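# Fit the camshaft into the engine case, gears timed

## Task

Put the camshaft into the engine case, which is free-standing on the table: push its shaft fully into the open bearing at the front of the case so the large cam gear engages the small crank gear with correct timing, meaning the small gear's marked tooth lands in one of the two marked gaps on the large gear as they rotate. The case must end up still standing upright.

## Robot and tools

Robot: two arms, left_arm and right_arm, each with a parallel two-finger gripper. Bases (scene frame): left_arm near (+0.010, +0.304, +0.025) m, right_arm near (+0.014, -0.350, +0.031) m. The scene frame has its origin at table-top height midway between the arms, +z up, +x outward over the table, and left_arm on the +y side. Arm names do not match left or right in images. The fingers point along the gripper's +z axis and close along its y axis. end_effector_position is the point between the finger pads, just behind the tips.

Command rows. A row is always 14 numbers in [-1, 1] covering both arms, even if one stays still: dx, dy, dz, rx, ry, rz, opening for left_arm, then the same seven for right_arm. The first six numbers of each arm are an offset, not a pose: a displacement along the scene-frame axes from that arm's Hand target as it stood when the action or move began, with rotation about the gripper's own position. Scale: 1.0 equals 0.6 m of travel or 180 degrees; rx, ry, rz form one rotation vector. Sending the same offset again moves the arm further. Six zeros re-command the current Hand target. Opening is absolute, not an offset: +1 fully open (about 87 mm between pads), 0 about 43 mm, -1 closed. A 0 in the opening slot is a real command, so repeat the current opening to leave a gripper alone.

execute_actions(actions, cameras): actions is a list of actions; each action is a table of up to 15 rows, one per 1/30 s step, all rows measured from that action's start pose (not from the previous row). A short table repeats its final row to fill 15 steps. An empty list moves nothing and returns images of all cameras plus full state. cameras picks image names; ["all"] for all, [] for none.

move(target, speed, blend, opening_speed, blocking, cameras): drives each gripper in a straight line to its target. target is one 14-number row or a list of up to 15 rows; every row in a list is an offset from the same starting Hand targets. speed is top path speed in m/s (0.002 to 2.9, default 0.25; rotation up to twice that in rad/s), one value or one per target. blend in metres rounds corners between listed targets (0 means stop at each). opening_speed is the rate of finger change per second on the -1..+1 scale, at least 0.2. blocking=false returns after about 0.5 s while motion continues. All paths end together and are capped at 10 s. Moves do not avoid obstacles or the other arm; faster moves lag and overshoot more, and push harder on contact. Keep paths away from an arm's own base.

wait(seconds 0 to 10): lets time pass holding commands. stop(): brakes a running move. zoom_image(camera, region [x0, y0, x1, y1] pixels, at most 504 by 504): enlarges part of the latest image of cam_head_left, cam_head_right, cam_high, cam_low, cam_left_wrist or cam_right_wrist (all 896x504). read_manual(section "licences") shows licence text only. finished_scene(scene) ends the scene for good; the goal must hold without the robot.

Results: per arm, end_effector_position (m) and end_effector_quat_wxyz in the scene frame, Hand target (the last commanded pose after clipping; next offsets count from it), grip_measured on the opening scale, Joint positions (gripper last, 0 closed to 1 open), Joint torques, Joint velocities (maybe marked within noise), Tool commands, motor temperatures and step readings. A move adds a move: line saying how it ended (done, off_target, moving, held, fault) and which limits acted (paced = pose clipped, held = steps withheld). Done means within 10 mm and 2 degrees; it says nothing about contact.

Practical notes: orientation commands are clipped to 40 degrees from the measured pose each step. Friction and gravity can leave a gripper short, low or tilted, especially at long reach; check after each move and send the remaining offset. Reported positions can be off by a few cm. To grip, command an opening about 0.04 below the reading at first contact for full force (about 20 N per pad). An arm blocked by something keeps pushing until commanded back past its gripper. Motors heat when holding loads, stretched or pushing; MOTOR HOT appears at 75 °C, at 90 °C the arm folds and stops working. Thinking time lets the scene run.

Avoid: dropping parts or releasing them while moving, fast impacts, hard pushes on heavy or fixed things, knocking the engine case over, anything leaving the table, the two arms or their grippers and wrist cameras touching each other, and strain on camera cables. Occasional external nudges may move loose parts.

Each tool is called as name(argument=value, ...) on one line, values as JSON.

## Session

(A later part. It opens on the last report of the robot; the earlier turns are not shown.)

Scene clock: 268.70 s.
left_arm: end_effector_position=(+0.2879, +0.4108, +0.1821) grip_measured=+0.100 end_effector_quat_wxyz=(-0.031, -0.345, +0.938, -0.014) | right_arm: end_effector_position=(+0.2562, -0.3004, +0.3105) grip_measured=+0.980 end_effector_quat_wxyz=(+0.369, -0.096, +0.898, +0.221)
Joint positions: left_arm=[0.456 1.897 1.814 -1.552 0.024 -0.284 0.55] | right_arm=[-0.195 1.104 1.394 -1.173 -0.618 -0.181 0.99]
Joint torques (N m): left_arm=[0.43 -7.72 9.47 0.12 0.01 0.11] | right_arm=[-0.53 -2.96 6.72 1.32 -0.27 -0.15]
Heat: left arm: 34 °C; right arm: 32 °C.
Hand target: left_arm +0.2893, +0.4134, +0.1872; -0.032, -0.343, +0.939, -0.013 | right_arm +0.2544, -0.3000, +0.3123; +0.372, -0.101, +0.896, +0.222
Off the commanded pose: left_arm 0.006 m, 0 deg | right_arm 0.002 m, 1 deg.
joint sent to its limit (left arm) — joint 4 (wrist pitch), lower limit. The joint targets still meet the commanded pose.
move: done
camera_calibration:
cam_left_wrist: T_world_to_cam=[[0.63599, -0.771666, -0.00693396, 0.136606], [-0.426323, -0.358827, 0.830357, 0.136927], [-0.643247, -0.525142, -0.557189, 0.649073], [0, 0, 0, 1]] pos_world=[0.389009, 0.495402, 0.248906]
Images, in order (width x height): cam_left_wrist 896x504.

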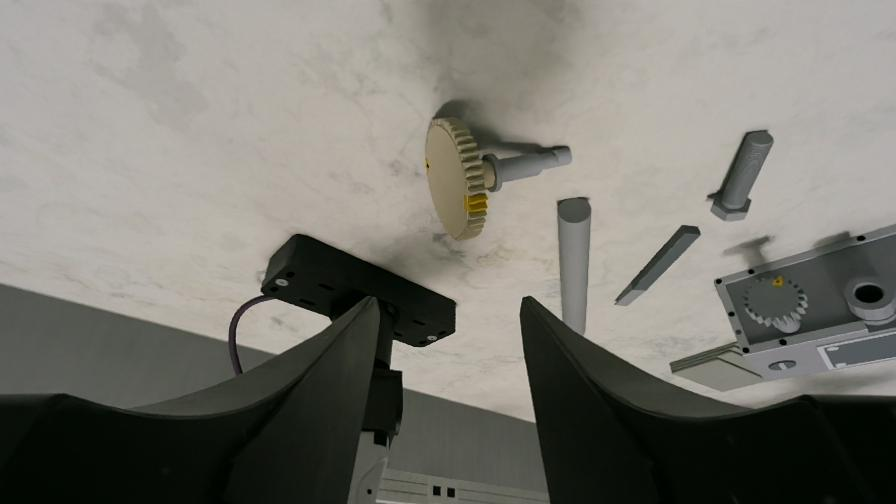

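zoom_image(camera="cam_left_wrist", region=[700, 210, 896, 380])

move(target=[-0.16,-0.19,-0.08,0.166,-0.071,-0.044,0.15,0,0,0,0,0,0,1], cameras=["cam_left_wrist"])

Scaled by 2.571.

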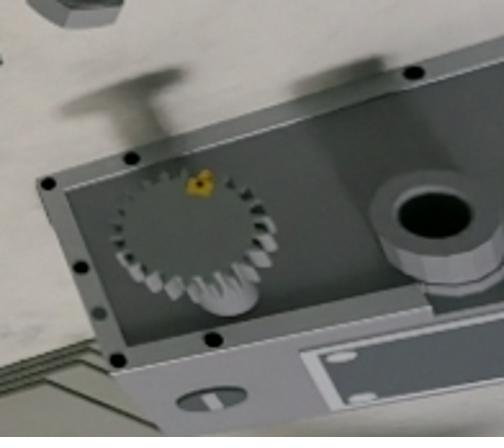

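Scene clock: 309.87 s.
left_arm: end_effector_position=(+0.1975, +0.2958, +0.1401) grip_measured=+0.150 end_effector_quat_wxyz=(+0.161, -0.272, +0.931, +0.181) | right_arm: end_effector_position=(+0.2562, -0.3004, +0.3105) grip_measured=+0.980 end_effector_quat_wxyz=(+0.369, -0.096, +0.898, +0.221)
Joint positions: left_arm=[-0.296 1.264 1.005 -1.254 -0.486 -0.885 0.575] | right_arm=[-0.195 1.104 1.394 -1.173 -0.618 -0.181 0.99]
Joint torques (N m): left_arm=[-0.49 -3.48 6.11 0.39 -0.46 -0.03] | right_arm=[-0.51 -2.91 6.68 1.33 -0.28 -0.13]
Motor temperatures (°C): left_arm=[20 33 37 27 22 22 22] | right_arm=[22 31 31 26 19 22 20]
Heat: left arm: 37 °C; right arm: 31 °C.
Hand target: left_arm +0.1933, +0.2995, +0.1391; +0.160, -0.271, +0.929, +0.194 | right_arm +0.2544, -0.3000, +0.3123; +0.372, -0.101, +0.896, +0.222
Off the commanded pose: left_arm 0.006 m, 1 deg | right_arm 0.002 m, 1 deg.
move: done
camera_calibration:
cam_left_wrist: T_world_to_cam=[[0.555655, -0.787096, -0.267821, 0.161984], [-0.647888, -0.611797, 0.453813, 0.263356], [-0.521046, -0.0786454, -0.849898, 0.392003], [0, 0, 0, 1]] pos_world=[0.28487, 0.319447, 0.257031]
Images, in order (width x height): cam_left_wrist 896x504.

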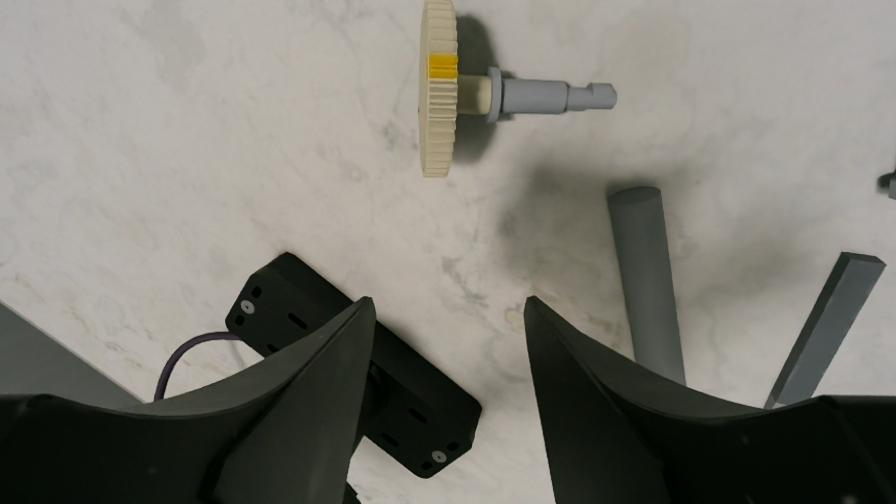

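move(target=[0.018,0.035,-0.075,0,0,0,0.15,0,0,0,0,0,0,1], cameras=["cam_left_wrist"])

Scene clock: 320.13 s.
left_arm: end_effector_position=(+0.2040, +0.3170, +0.0982) grip_measured=+0.150 end_effector_quat_wxyz=(+0.160, -0.271, +0.931, +0.187) | right_arm: end_effector_position=(+0.2562, -0.3004, +0.3105) grip_measured=+0.980 end_effector_quat_wxyz=(+0.369, -0.096, +0.898, +0.221)
Joint positions: left_arm=[-0.192 1.275 0.842 -1.031 -0.488 -0.767 0.575] | right_arm=[-0.195 1.104 1.394 -1.173 -0.618 -0.181 0.99]
Joint torques (N m): left_arm=[0.8 -2.67 5.91 0.78 -0.36 0.1] | right_arm=[-0.5 -2.92 6.67 1.33 -0.27 -0.14]
Heat: left arm: 37 °C; right arm: 31 °C.
Hand target: left_arm +0.2041, +0.3204, +0.0942; +0.160, -0.271, +0.929, +0.194 | right_arm +0.2544, -0.3000, +0.3123; +0.372, -0.101, +0.896, +0.222
Off the commanded pose: left_arm 0.005 m, 1 deg | right_arm 0.002 m, 1 deg.
move: done
camera_calibration:
cam_left_wrist: T_world_to_cam=[[0.553968, -0.784263, -0.279376, 0.164477], [-0.646359, -0.616649, 0.449403, 0.301135], [-0.524727, -0.0683781, -0.84852, 0.358764], [0, 0, 0, 1]] pos_world=[0.29178, 0.339219, 0.215038]
Images, in order (width x height): cam_left_wrist 896x504.

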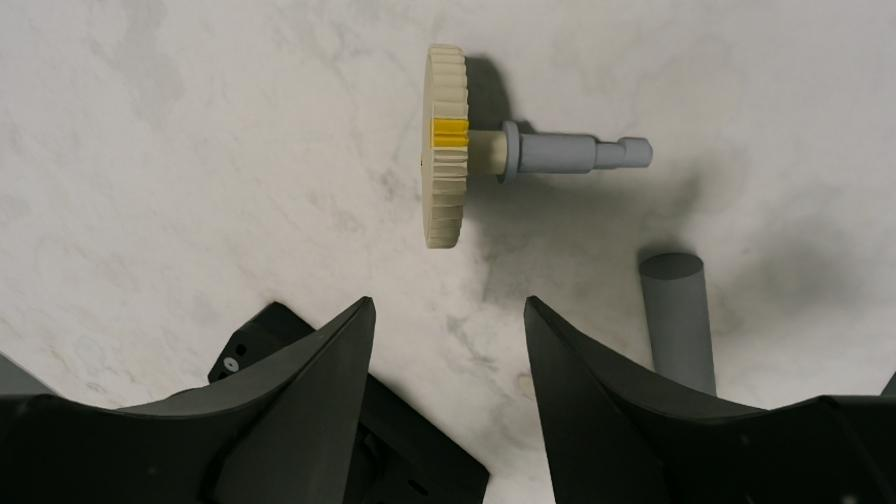

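move(target=[0.018,0.032,-0.045,0.019,-0.026,-0.009,0.15,0,0,0,0,0,0,1], cameras=["cam_left_wrist"], speed=0.12)

Scene clock: 337.60 s.
left_arm: end_effector_position=(+0.2141, +0.3346, +0.0664) grip_measured=+0.150 end_effector_quat_wxyz=(+0.197, -0.257, +0.924, +0.202) | right_arm: end_effector_position=(+0.2562, -0.3004, +0.3105) grip_measured=+0.980 end_effector_quat_wxyz=(+0.369, -0.096, +0.898, +0.221)
Joint positions: left_arm=[-0.15 1.275 0.691 -0.789 -0.54 -0.673 0.575] | right_arm=[-0.195 1.104 1.394 -1.173 -0.618 -0.181 0.99]
Joint torques (N m): left_arm=[0.81 -4.75 5.67 0.95 -0.47 0.1] | right_arm=[-0.51 -2.93 6.71 1.33 -0.26 -0.15]
Heat: left arm: 35 °C; right arm: 31 °C.
Hand target: left_arm +0.2150, +0.3396, +0.0672; +0.209, -0.261, +0.919, +0.208 | right_arm +0.2544, -0.3000, +0.3123; +0.372, -0.101, +0.896, +0.222
Off the commanded pose: left_arm 0.005 m, 2 deg | right_arm 0.002 m, 1 deg.
move: done
camera_calibration:
cam_left_wrist: T_world_to_cam=[[0.546175, -0.786039, -0.289545, 0.166705], [-0.689298, -0.61814, 0.377851, 0.347358], [-0.475985, -0.00678978, -0.879427, 0.309243], [0, 0, 0, 1]] pos_world=[0.295579, 0.347852, 0.188976]
Images, in order (width x height): cam_left_wrist 896x504.

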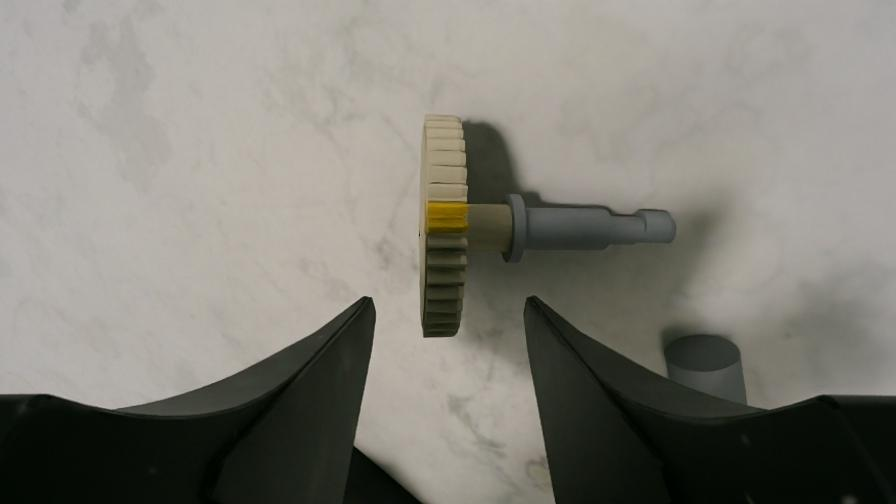

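move(target=[0.008,0.012,-0.024,0,0,0,0.15,0,0,0,0,0,0,1], cameras=["cam_left_wrist"], speed=0.06)

Scene clock: 347.27 s.
left_arm: end_effector_position=(+0.2203, +0.3432, +0.0562) grip_measured=+0.150 end_effector_quat_wxyz=(+0.208, -0.260, +0.921, +0.201) | right_arm: end_effector_position=(+0.2562, -0.3004, +0.3105) grip_measured=+0.980 end_effector_quat_wxyz=(+0.369, -0.096, +0.898, +0.221)
Joint positions: left_arm=[-0.109 1.285 0.648 -0.69 -0.54 -0.626 0.575] | right_arm=[-0.195 1.104 1.394 -1.173 -0.618 -0.181 0.99]
Joint torques (N m): left_arm=[0.8 -2.69 5.83 1.08 -0.37 0.07] | right_arm=[-0.47 -2.93 6.68 1.33 -0.26 -0.13]
Heat: left arm: 35 °C; right arm: 31 °C.
Hand target: left_arm +0.2197, +0.3468, +0.0528; +0.209, -0.261, +0.919, +0.208 | right_arm +0.2544, -0.3000, +0.3123; +0.372, -0.101, +0.896, +0.222
Off the commanded pose: left_arm 0.005 m, 1 deg | right_arm 0.002 m, 1 deg.
move: done
camera_calibration:
cam_left_wrist: T_world_to_cam=[[0.553934, -0.783776, -0.280806, 0.164196], [-0.696912, -0.621037, 0.358647, 0.364494], [-0.45549, -0.00296981, -0.890236, 0.298043], [0, 0, 0, 1]] pos_world=[0.298822, 0.355942, 0.180712]
Images, in order (width x height): cam_left_wrist 896x504.

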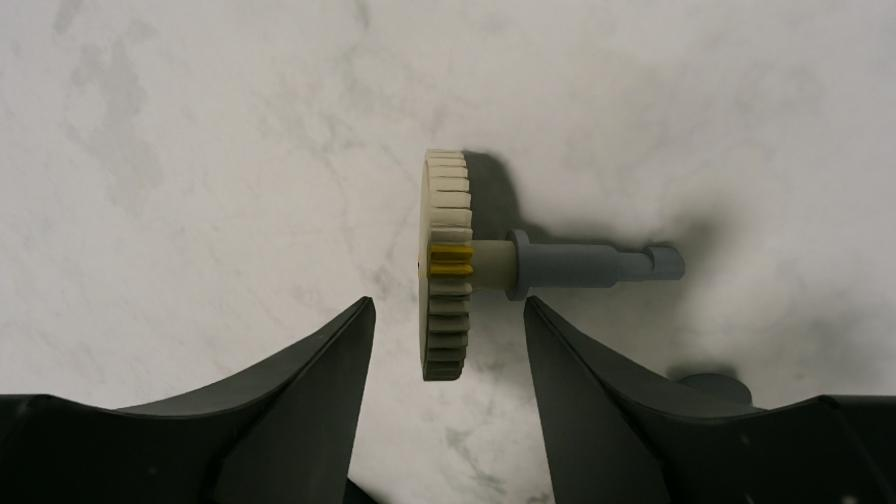

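move(target=[[0,0,0,0,0,0,-0.95,0,0,0,0,0,0,1],[0,0,0.1,0,0,0,-0.95,0,0,0,0,0,0,1]], opening_speed=0.5, speed=0.15, cameras=["cam_left_wrist"])

Scene clock: 357.97 s.
left_arm: end_effector_position=(+0.2122, +0.3462, +0.1017) grip_measured=-0.618 end_effector_quat_wxyz=(+0.192, -0.254, +0.924, +0.212) | right_arm: end_effector_position=(+0.2562, -0.3004, +0.3105) grip_measured=+0.980 end_effector_quat_wxyz=(+0.369, -0.096, +0.898, +0.221)
Joint positions: left_arm=[-0.106 1.229 0.801 -0.936 -0.546 -0.619 0.191] | right_arm=[-0.195 1.104 1.394 -1.173 -0.618 -0.181 0.99]
Joint torques (N m): left_arm=[0.49 -4.19 10.32 0.71 -0.32 0.04] | right_arm=[-0.51 -2.99 6.65 1.32 -0.26 -0.15]
Heat: left arm: 34 °C; right arm: 31 °C.
Hand target: left_arm +0.2197, +0.3468, +0.1127; +0.209, -0.261, +0.919, +0.208 | right_arm +0.2544, -0.3000, +0.3123; +0.372, -0.101, +0.896, +0.222
Off the commanded pose: left_arm 0.013 m, 2 deg | right_arm 0.002 m, 1 deg.
move: off_target (left_arm)
camera_calibration:
cam_left_wrist: T_world_to_cam=[[0.541886, -0.780223, -0.312428, 0.188347], [-0.682738, -0.625442, 0.377746, 0.340966], [-0.490132, 0.00861165, -0.871606, 0.336417], [0, 0, 0, 1]] pos_world=[0.295616, 0.357311, 0.22327]
Images, in order (width x height): cam_left_wrist 896x504.

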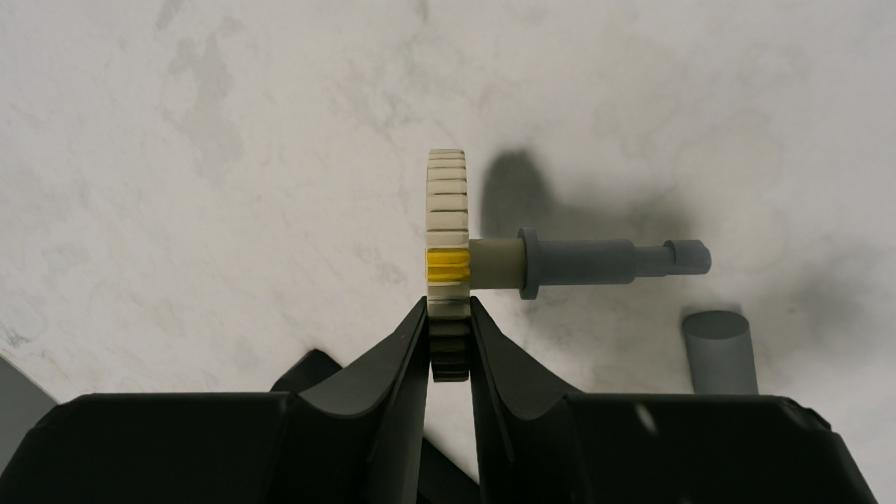

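move(target=[0.227,-0.27,0.03,-0.147,0.174,-0.163,-0.95,0,0,0,0,0,0,1], cameras=["cam_left_wrist","cam_head_left","cam_high"], speed=0.2)

zoom_image(camera="cam_left_wrist", region=[400, 130, 800, 330])

zoom_image(camera="cam_head_left", region=[240, 170, 440, 310])

Scene clock: 378.33 s.
left_arm: end_effector_position=(+0.3566, +0.1903, +0.1257) grip_measured=-0.618 end_effector_quat_wxyz=(-0.056, -0.005, +0.998, +0.011) | right_arm: end_effector_position=(+0.2562, -0.3004, +0.3105) grip_measured=+0.980 end_effector_quat_wxyz=(+0.369, -0.096, +0.898, +0.221)
Joint positions: left_arm=[-0.243 2.23 2.075 -1.531 0.011 -0.288 0.191] | right_arm=[-0.195 1.104 1.394 -1.173 -0.618 -0.181 0.99]
Joint torques (N m): left_arm=[-0.27 -9.76 9.94 -0.08 0.22 0.15] | right_arm=[-0.55 -2.91 6.67 1.32 -0.28 -0.14]
Heat: left arm: 36 °C; right arm: 31 °C.
Hand target: left_arm +0.3559, +0.1848, +0.1307; -0.061, +0.000, +0.998, +0.000 | right_arm +0.2544, -0.3000, +0.3123; +0.372, -0.101, +0.896, +0.222
Off the commanded pose: left_arm 0.008 m, 2 deg | right_arm 0.002 m, 1 deg.
move: done
camera_calibration:
cam_left_wrist: T_world_to_cam=[[-0.00700317, -0.999436, -0.0328314, 0.198292], [-0.519324, -0.0244224, 0.854228, 0.100435], [-0.854549, 0.0230325, -0.518861, 0.51225], [0, 0, 0, 1]] pos_world=[0.491289, 0.188835, 0.186502]
Images, in order (width x height): cam_head_left 896x504, cam_high 896x504, cam_left_wrist 896x504.

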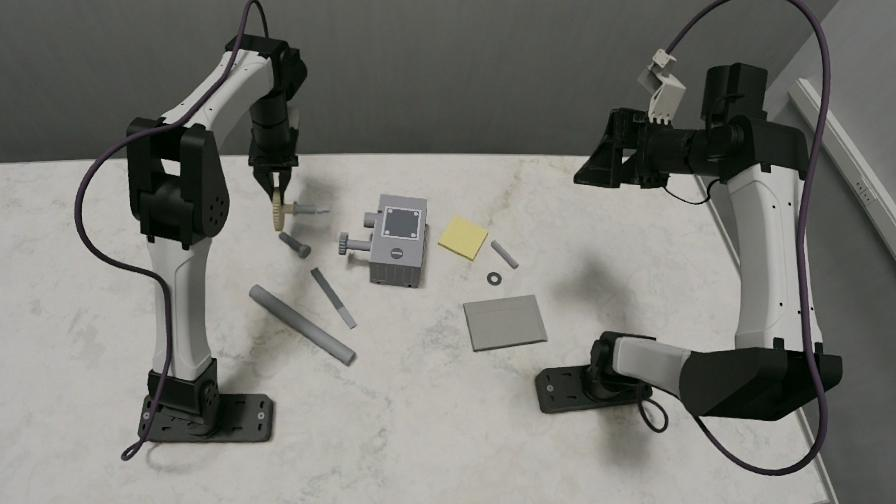

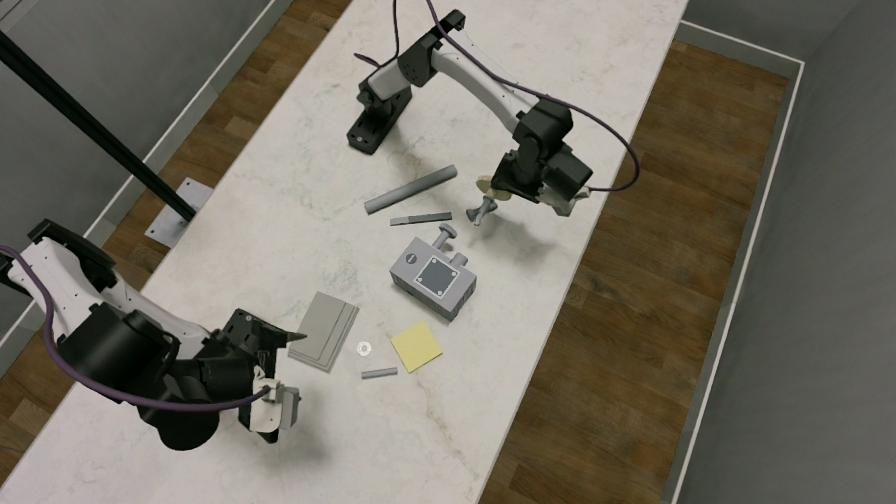

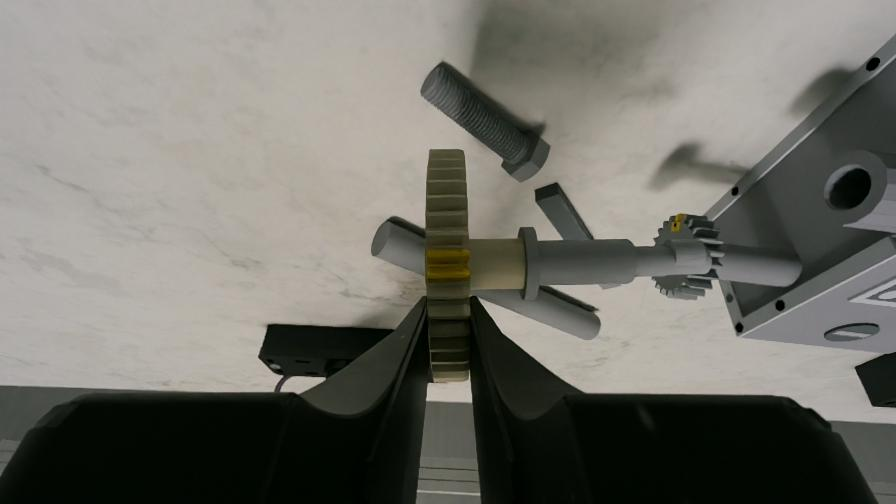

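Scaled by 1.260.

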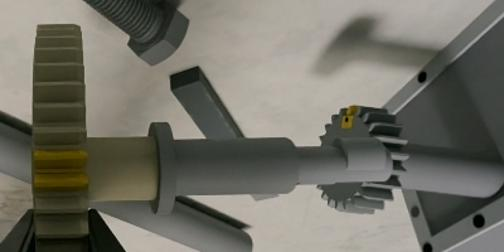

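Scaled by 2.520.

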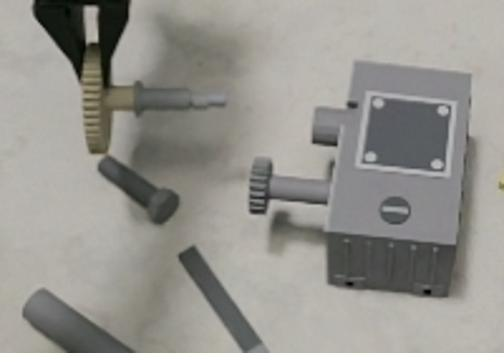

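zoom_image(camera="cam_left_wrist", region=[620, 120, 896, 360])

zoom_image(camera="cam_high", region=[370, 160, 530, 330])

Scaled by 1.826.

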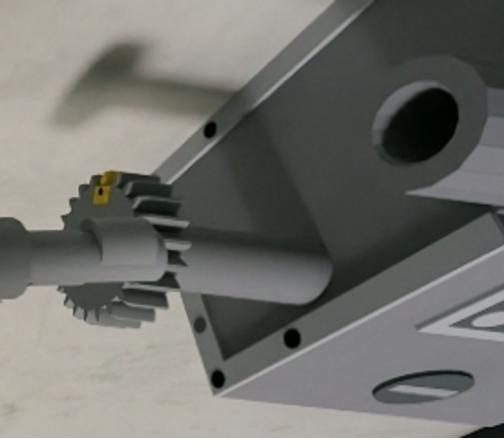

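Scaled by 2.965.

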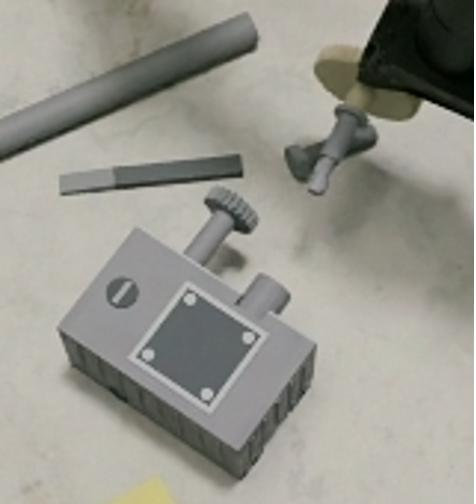

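move(target=[0.03,-0.05,-0.035,0,0,-0.056,-0.95,0,0,0,0,0,0,1], cameras=["cam_left_wrist","cam_head_left","cam_high"], speed=0.12)

zoom_image(camera="cam_left_wrist", region=[520, 120, 860, 360])

zoom_image(camera="cam_high", region=[390, 160, 550, 330])

zoom_image(camera="cam_head_left", region=[260, 170, 440, 300])

Scene clock: 425.53 s.
left_arm: end_effector_position=(+0.3738, +0.1582, +0.1042) grip_measured=-0.618 end_effector_quat_wxyz=(-0.055, +0.082, +0.995, +0.010) | right_arm: end_effector_position=(+0.2562, -0.3004, +0.3105) grip_measured=+0.980 end_effector_quat_wxyz=(+0.369, -0.096, +0.898, +0.221)
Joint positions: left_arm=[-0.32 2.371 2.232 -1.542 0.011 -0.19 0.191] | right_arm=[-0.195 1.104 1.394 -1.173 -0.618 -0.181 0.99]
Joint torques (N m): left_arm=[-0.2 -10.74 10.04 -0.11 0.13 0.14] | right_arm=[-0.55 -2.97 6.69 1.34 -0.26 -0.15]
Motor temperatures (°C): left_arm=[20 40 40 26 22 22 24] | right_arm=[22 30 31 27 19 22 19]
Heat: left arm: 40 °C; right arm: 31 °C.
Hand target: left_arm +0.3739, +0.1549, +0.1097; -0.061, +0.088, +0.994, +0.005 | right_arm +0.2544, -0.3000, +0.3123; +0.372, -0.101, +0.896, +0.222
Off the commanded pose: left_arm 0.006 m, 1 deg | right_arm 0.002 m, 1 deg.
joint sent to its limit (left arm) — joint 4 (wrist pitch), lower limit. The joint targets still meet the commanded pose.
move: done
camera_calibration:
cam_left_wrist: T_world_to_cam=[[-0.180733, -0.983306, -0.0210762, 0.226713], [-0.515228, 0.0764024, 0.853641, 0.109497], [-0.83778, 0.16514, -0.520435, 0.488038], [0, 0, 0, 1]] pos_world=[0.506259, 0.133968, 0.165299]
Images, in order (width x height): cam_head_left 896x504, cam_high 896x504, cam_left_wrist 896x504.

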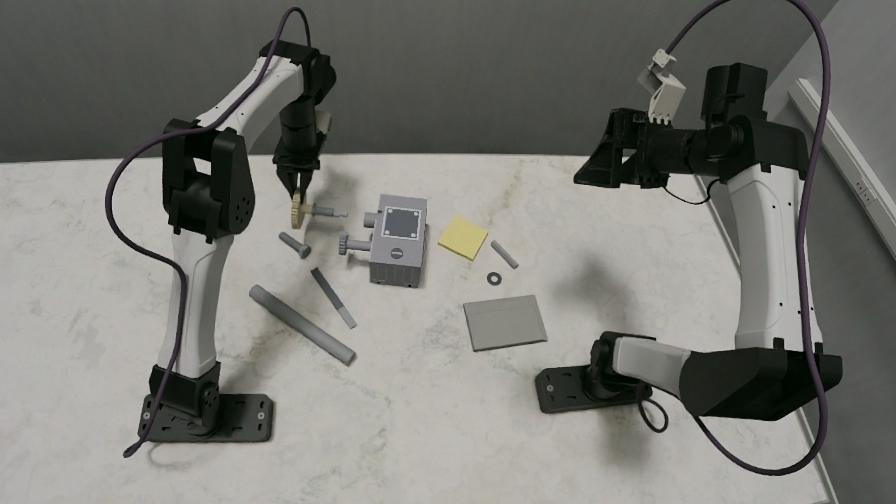

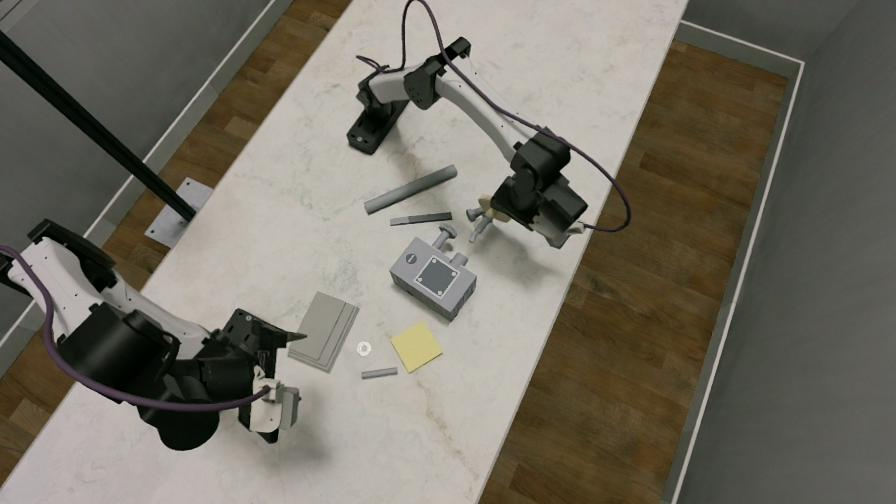

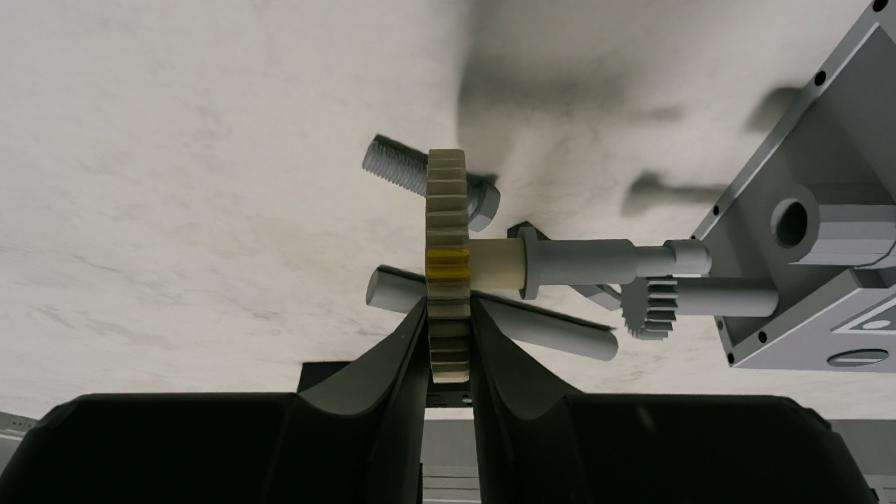

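Scaled by 1.482.

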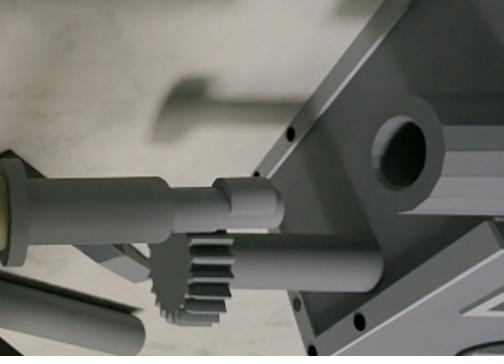

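Scaled by 2.965.

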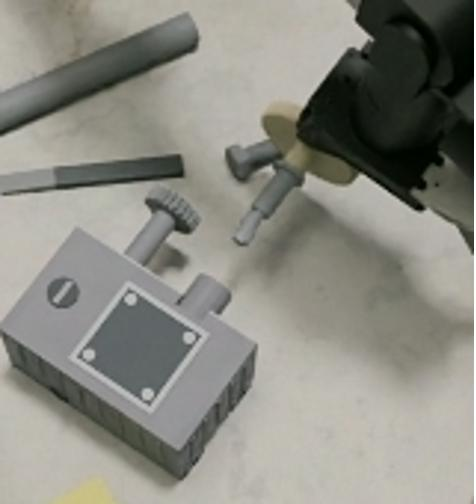

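Scaled by 2.800.

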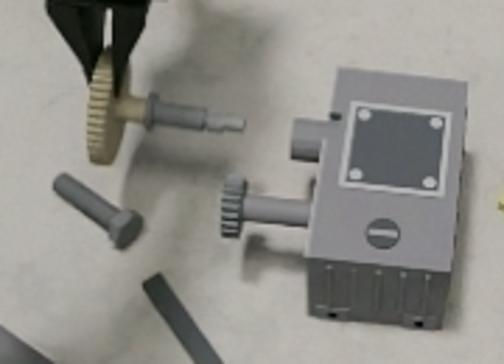

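wait(seconds=0.1, cameras=["cam_low","cam_head_right"])

zoom_image(camera="cam_low", region=[500, 190, 680, 310])

zoom_image(camera="cam_head_right", region=[200, 170, 380, 300])

Scene clock: 443.83 s.
left_arm: end_effector_position=(+0.3738, +0.1582, +0.1042) grip_measured=-0.618 end_effector_quat_wxyz=(-0.055, +0.082, +0.995, +0.010) | right_arm: end_effector_position=(+0.2562, -0.3004, +0.3105) grip_measured=+0.980 end_effector_quat_wxyz=(+0.369, -0.096, +0.898, +0.221)
Joint positions: left_arm=[-0.32 2.371 2.232 -1.542 0.011 -0.189 0.191] | right_arm=[-0.195 1.104 1.394 -1.173 -0.618 -0.181 0.99]
Joint torques (N m): left_arm=[-0.17 -10.8 10.11 -0.08 0.11 0.16] | right_arm=[-0.53 -2.89 6.68 1.33 -0.29 -0.14]
Heat: left arm: 41 °C; right arm: 31 °C.
Hand target: left_arm +0.3739, +0.1549, +0.1097; -0.061, +0.088, +0.994, +0.005 | right_arm +0.2544, -0.3000, +0.3123; +0.372, -0.101, +0.896, +0.222
Tool commands: left_gripper/opening=-0.95 right_gripper/opening=+1.0
Off the commanded pose: left_arm 0.006 m, 1 deg | right_arm 0.002 m, 1 deg.
wait: 0.10 s; at rest from the start
Images, in order (width x height): cam_head_right 896x504, cam_low 896x504.

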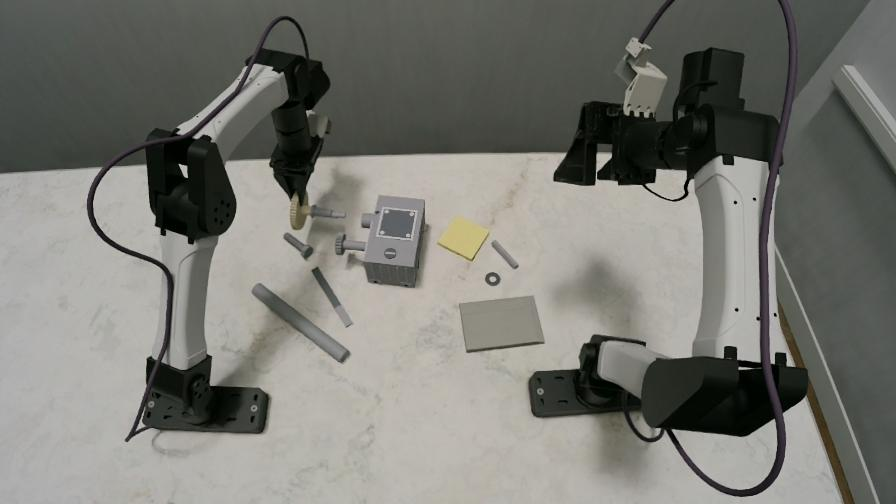

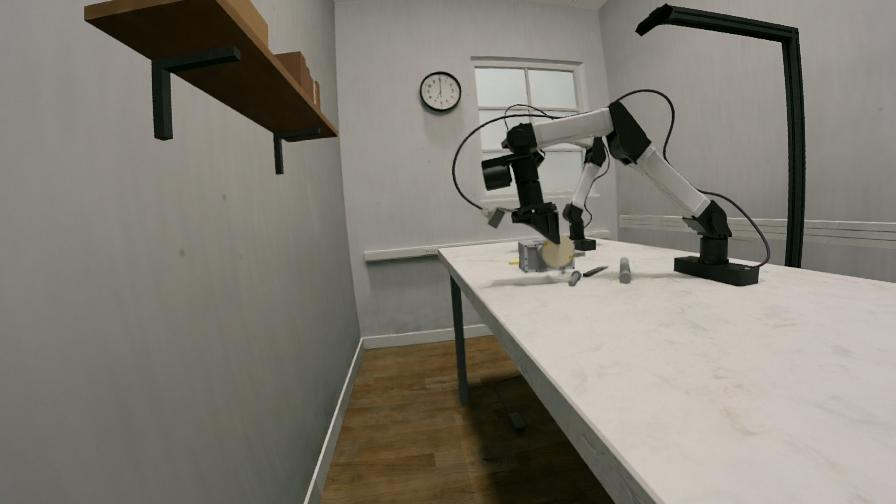

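Scaled by 2.800.

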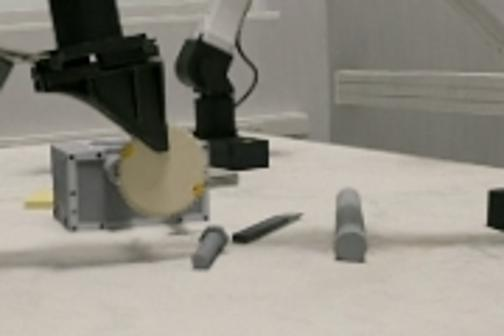

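Scaled by 2.800.

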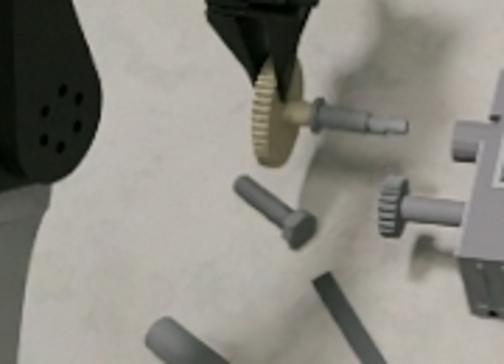

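move(target=[0.003,0,-0.023,-0.011,0,0.0167,-0.95,0,0,0,0,0,0,1], cameras=["cam_left_wrist","cam_head_left","cam_head_right"], speed=0.06)

zoom_image(camera="cam_left_wrist", region=[520, 120, 860, 360])

zoom_image(camera="cam_head_left", region=[280, 180, 420, 290])

zoom_image(camera="cam_head_right", region=[280, 180, 420, 290])

Scene clock: 466.23 s.
left_arm: end_effector_position=(+0.3778, +0.1566, +0.0997) grip_measured=-0.618 end_effector_quat_wxyz=(-0.051, +0.069, +0.996, -0.004) | right_arm: end_effector_position=(+0.2562, -0.3004, +0.3105) grip_measured=+0.980 end_effector_quat_wxyz=(+0.369, -0.096, +0.898, +0.221)
Joint positions: left_arm=[-0.309 2.371 2.216 -1.512 0.035 -0.203 0.191] | right_arm=[-0.195 1.104 1.394 -1.173 -0.618 -0.181 0.99]
Joint torques (N m): left_arm=[0.85 -11.08 5.87 0.27 0.27 0.01] | right_arm=[-0.53 -2.91 6.67 1.33 -0.26 -0.14]
Heat: left arm: 42 °C; right arm: 31 °C.
Hand target: left_arm +0.3758, +0.1548, +0.0960; -0.059, +0.063, +0.996, -0.014 | right_arm +0.2544, -0.3000, +0.3123; +0.372, -0.101, +0.896, +0.222
Off the commanded pose: left_arm 0.005 m, 2 deg | right_arm 0.002 m, 1 deg.
move: done
camera_calibration:
cam_left_wrist: T_world_to_cam=[[-0.154316, -0.988017, 0.00301147, 0.214199], [-0.5227, 0.084225, 0.848346, 0.117699], [-0.838434, 0.129339, -0.529434, 0.496011], [0, 0, 0, 1]] pos_world=[0.510448, 0.137565, 0.162111]
Images, in order (width x height): cam_head_left 896x504, cam_head_right 896x504, cam_left_wrist 896x504.

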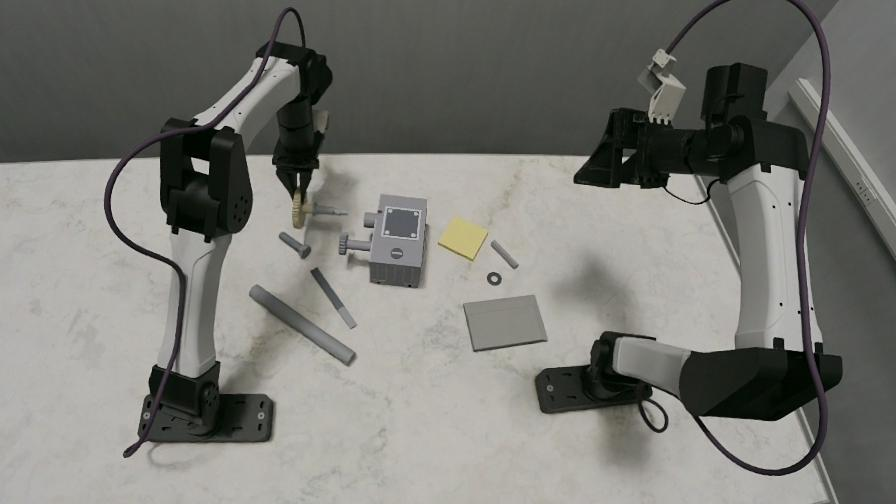

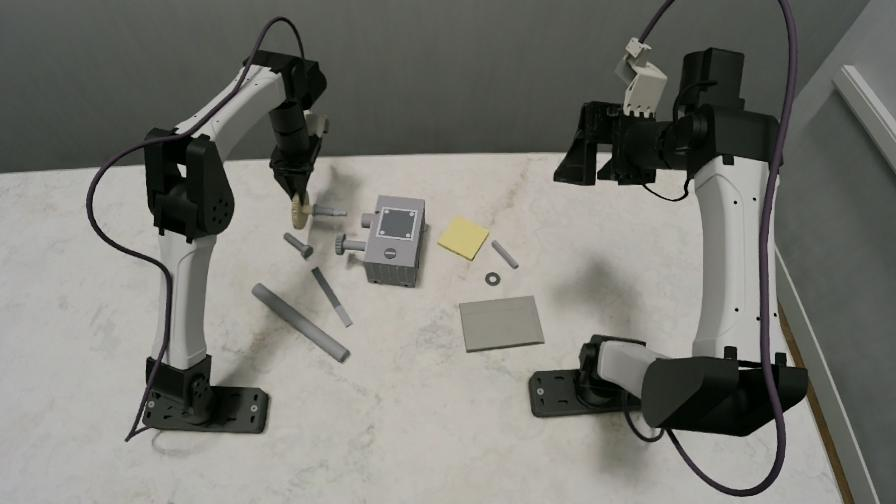

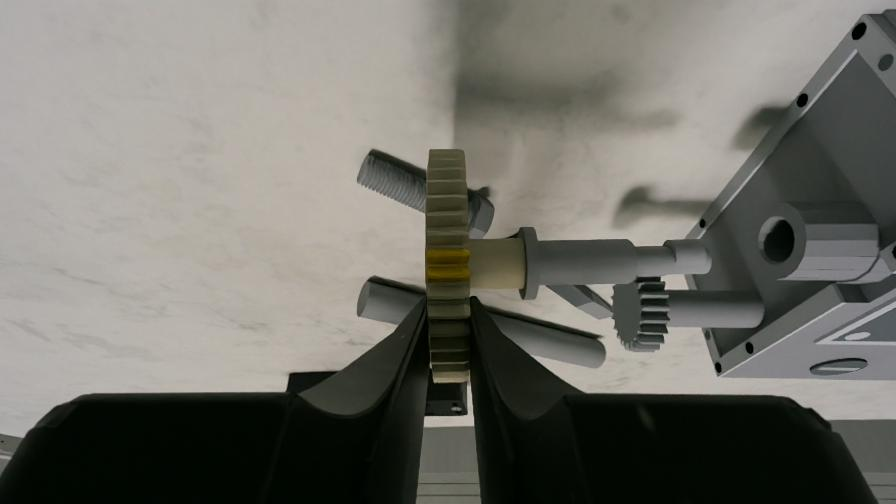

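Scaled by 1.482.

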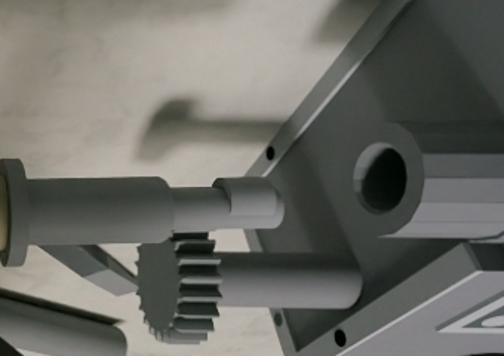

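Scaled by 3.600.

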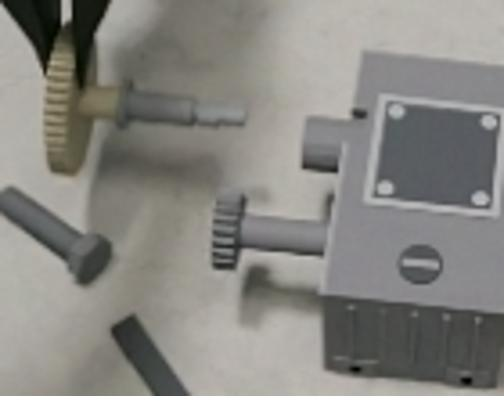

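Scaled by 3.600.

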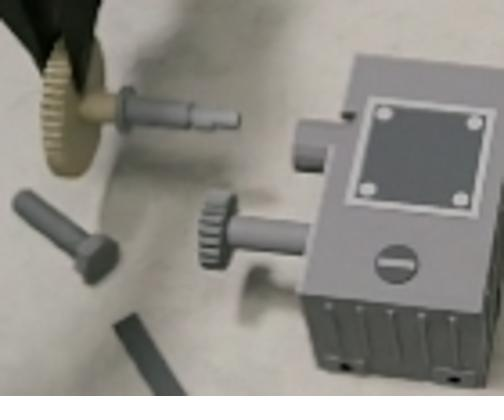

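move(target=[-0.010,-0.017,-0.015,0.0,0,0.004,-0.95,0,0,0,0,0,0,1], cameras=["cam_left_wrist","cam_head_left","cam_head_right"], speed=0.05)

zoom_image(camera="cam_left_wrist", region=[520, 120, 860, 360])

zoom_image(camera="cam_head_left", region=[280, 180, 420, 290])

zoom_image(camera="cam_head_right", region=[280, 180, 420, 290])

Scene clock: 478.40 s.
left_arm: end_effector_position=(+0.3725, +0.1498, +0.0844) grip_measured=-0.618 end_effector_quat_wxyz=(-0.059, +0.059, +0.997, -0.003) | right_arm: end_effector_position=(+0.2562, -0.3004, +0.3105) grip_measured=+0.980 end_effector_quat_wxyz=(+0.369, -0.096, +0.898, +0.221)
Joint positions: left_arm=[-0.323 2.371 2.151 -1.462 0.04 -0.239 0.191] | right_arm=[-0.195 1.104 1.394 -1.173 -0.618 -0.181 0.99]
Joint torques (N m): left_arm=[-0.17 -12.49 6.01 0.22 0.26 0.05] | right_arm=[-0.5 -2.96 6.72 1.33 -0.27 -0.15]
Heat: left arm: 43 °C; right arm: 31 °C.
Hand target: left_arm +0.3697, +0.1446, +0.0869; -0.059, +0.057, +0.997, -0.014 | right_arm +0.2544, -0.3000, +0.3123; +0.372, -0.101, +0.896, +0.222
Off the commanded pose: left_arm 0.006 m, 1 deg | right_arm 0.002 m, 1 deg.
move: done
camera_calibration:
cam_left_wrist: T_world_to_cam=[[-0.133163, -0.991093, 0.001235, 0.199296], [-0.510867, 0.0697075, 0.856829, 0.125575], [-0.849284, 0.113467, -0.515599, 0.489548], [0, 0, 0, 1]] pos_world=[0.506456, 0.13322, 0.144569]
Images, in order (width x height): cam_head_left 896x504, cam_head_right 896x504, cam_left_wrist 896x504.

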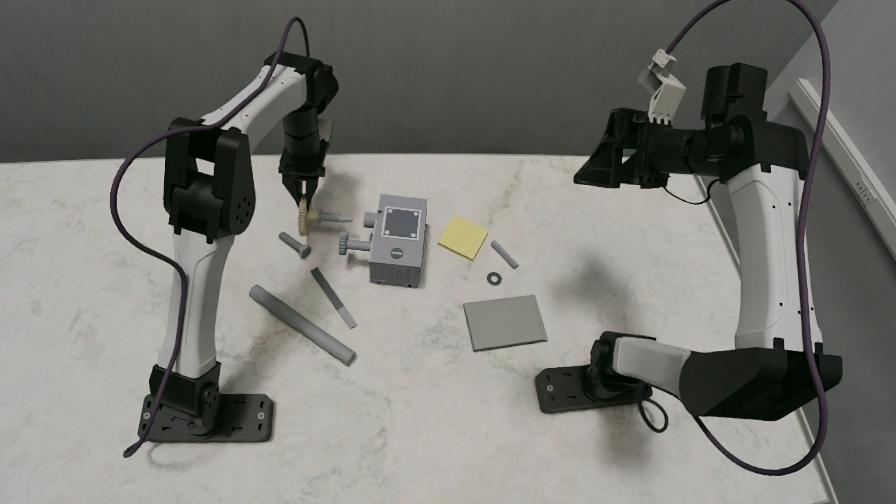

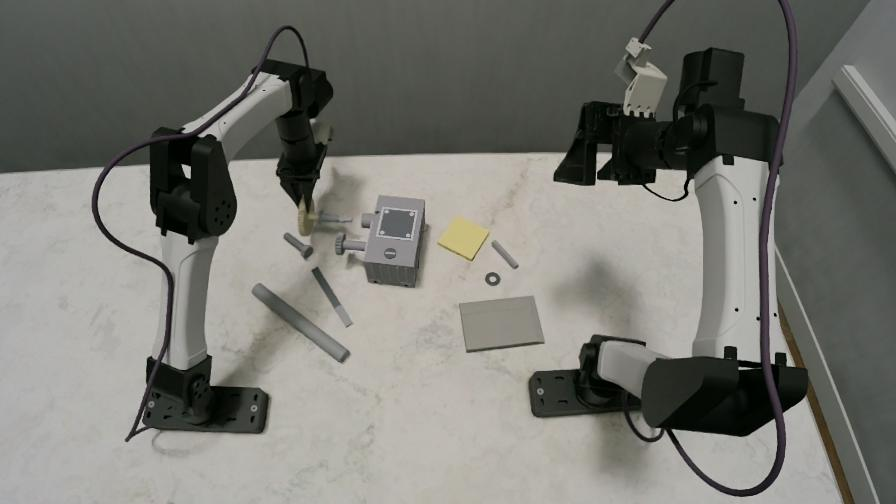

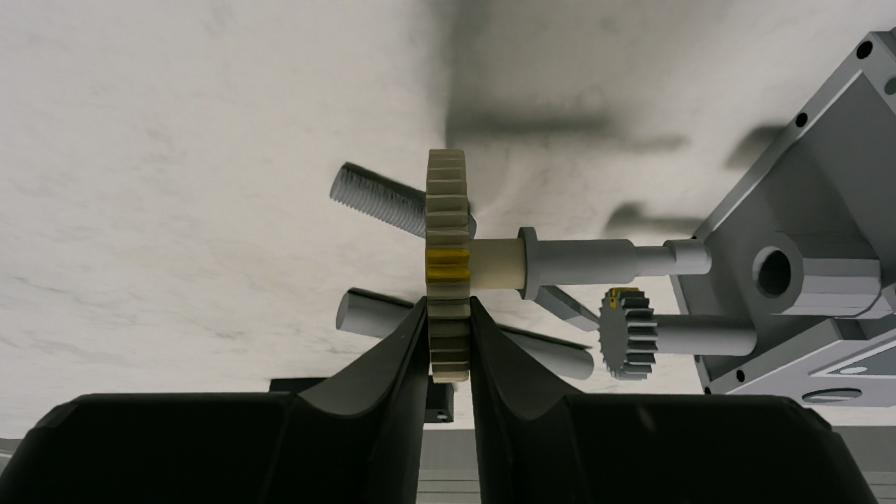

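Scaled by 1.482.

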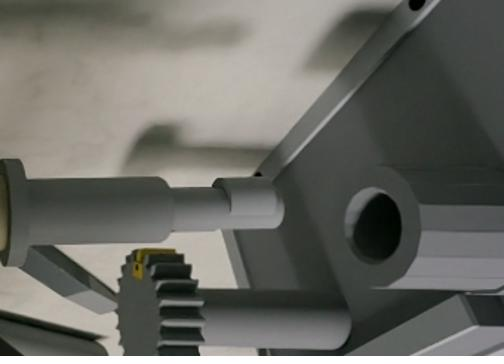

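Scaled by 3.600.

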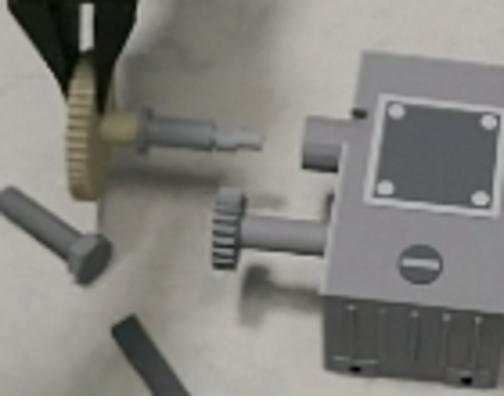

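Scaled by 3.600.

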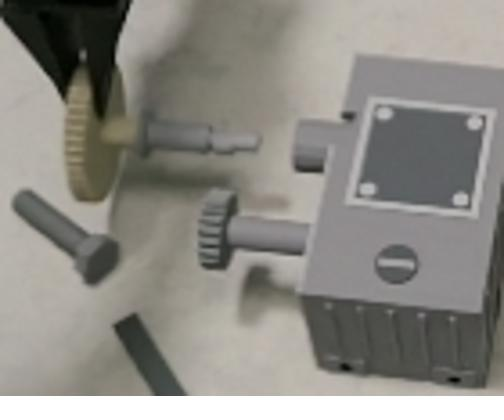

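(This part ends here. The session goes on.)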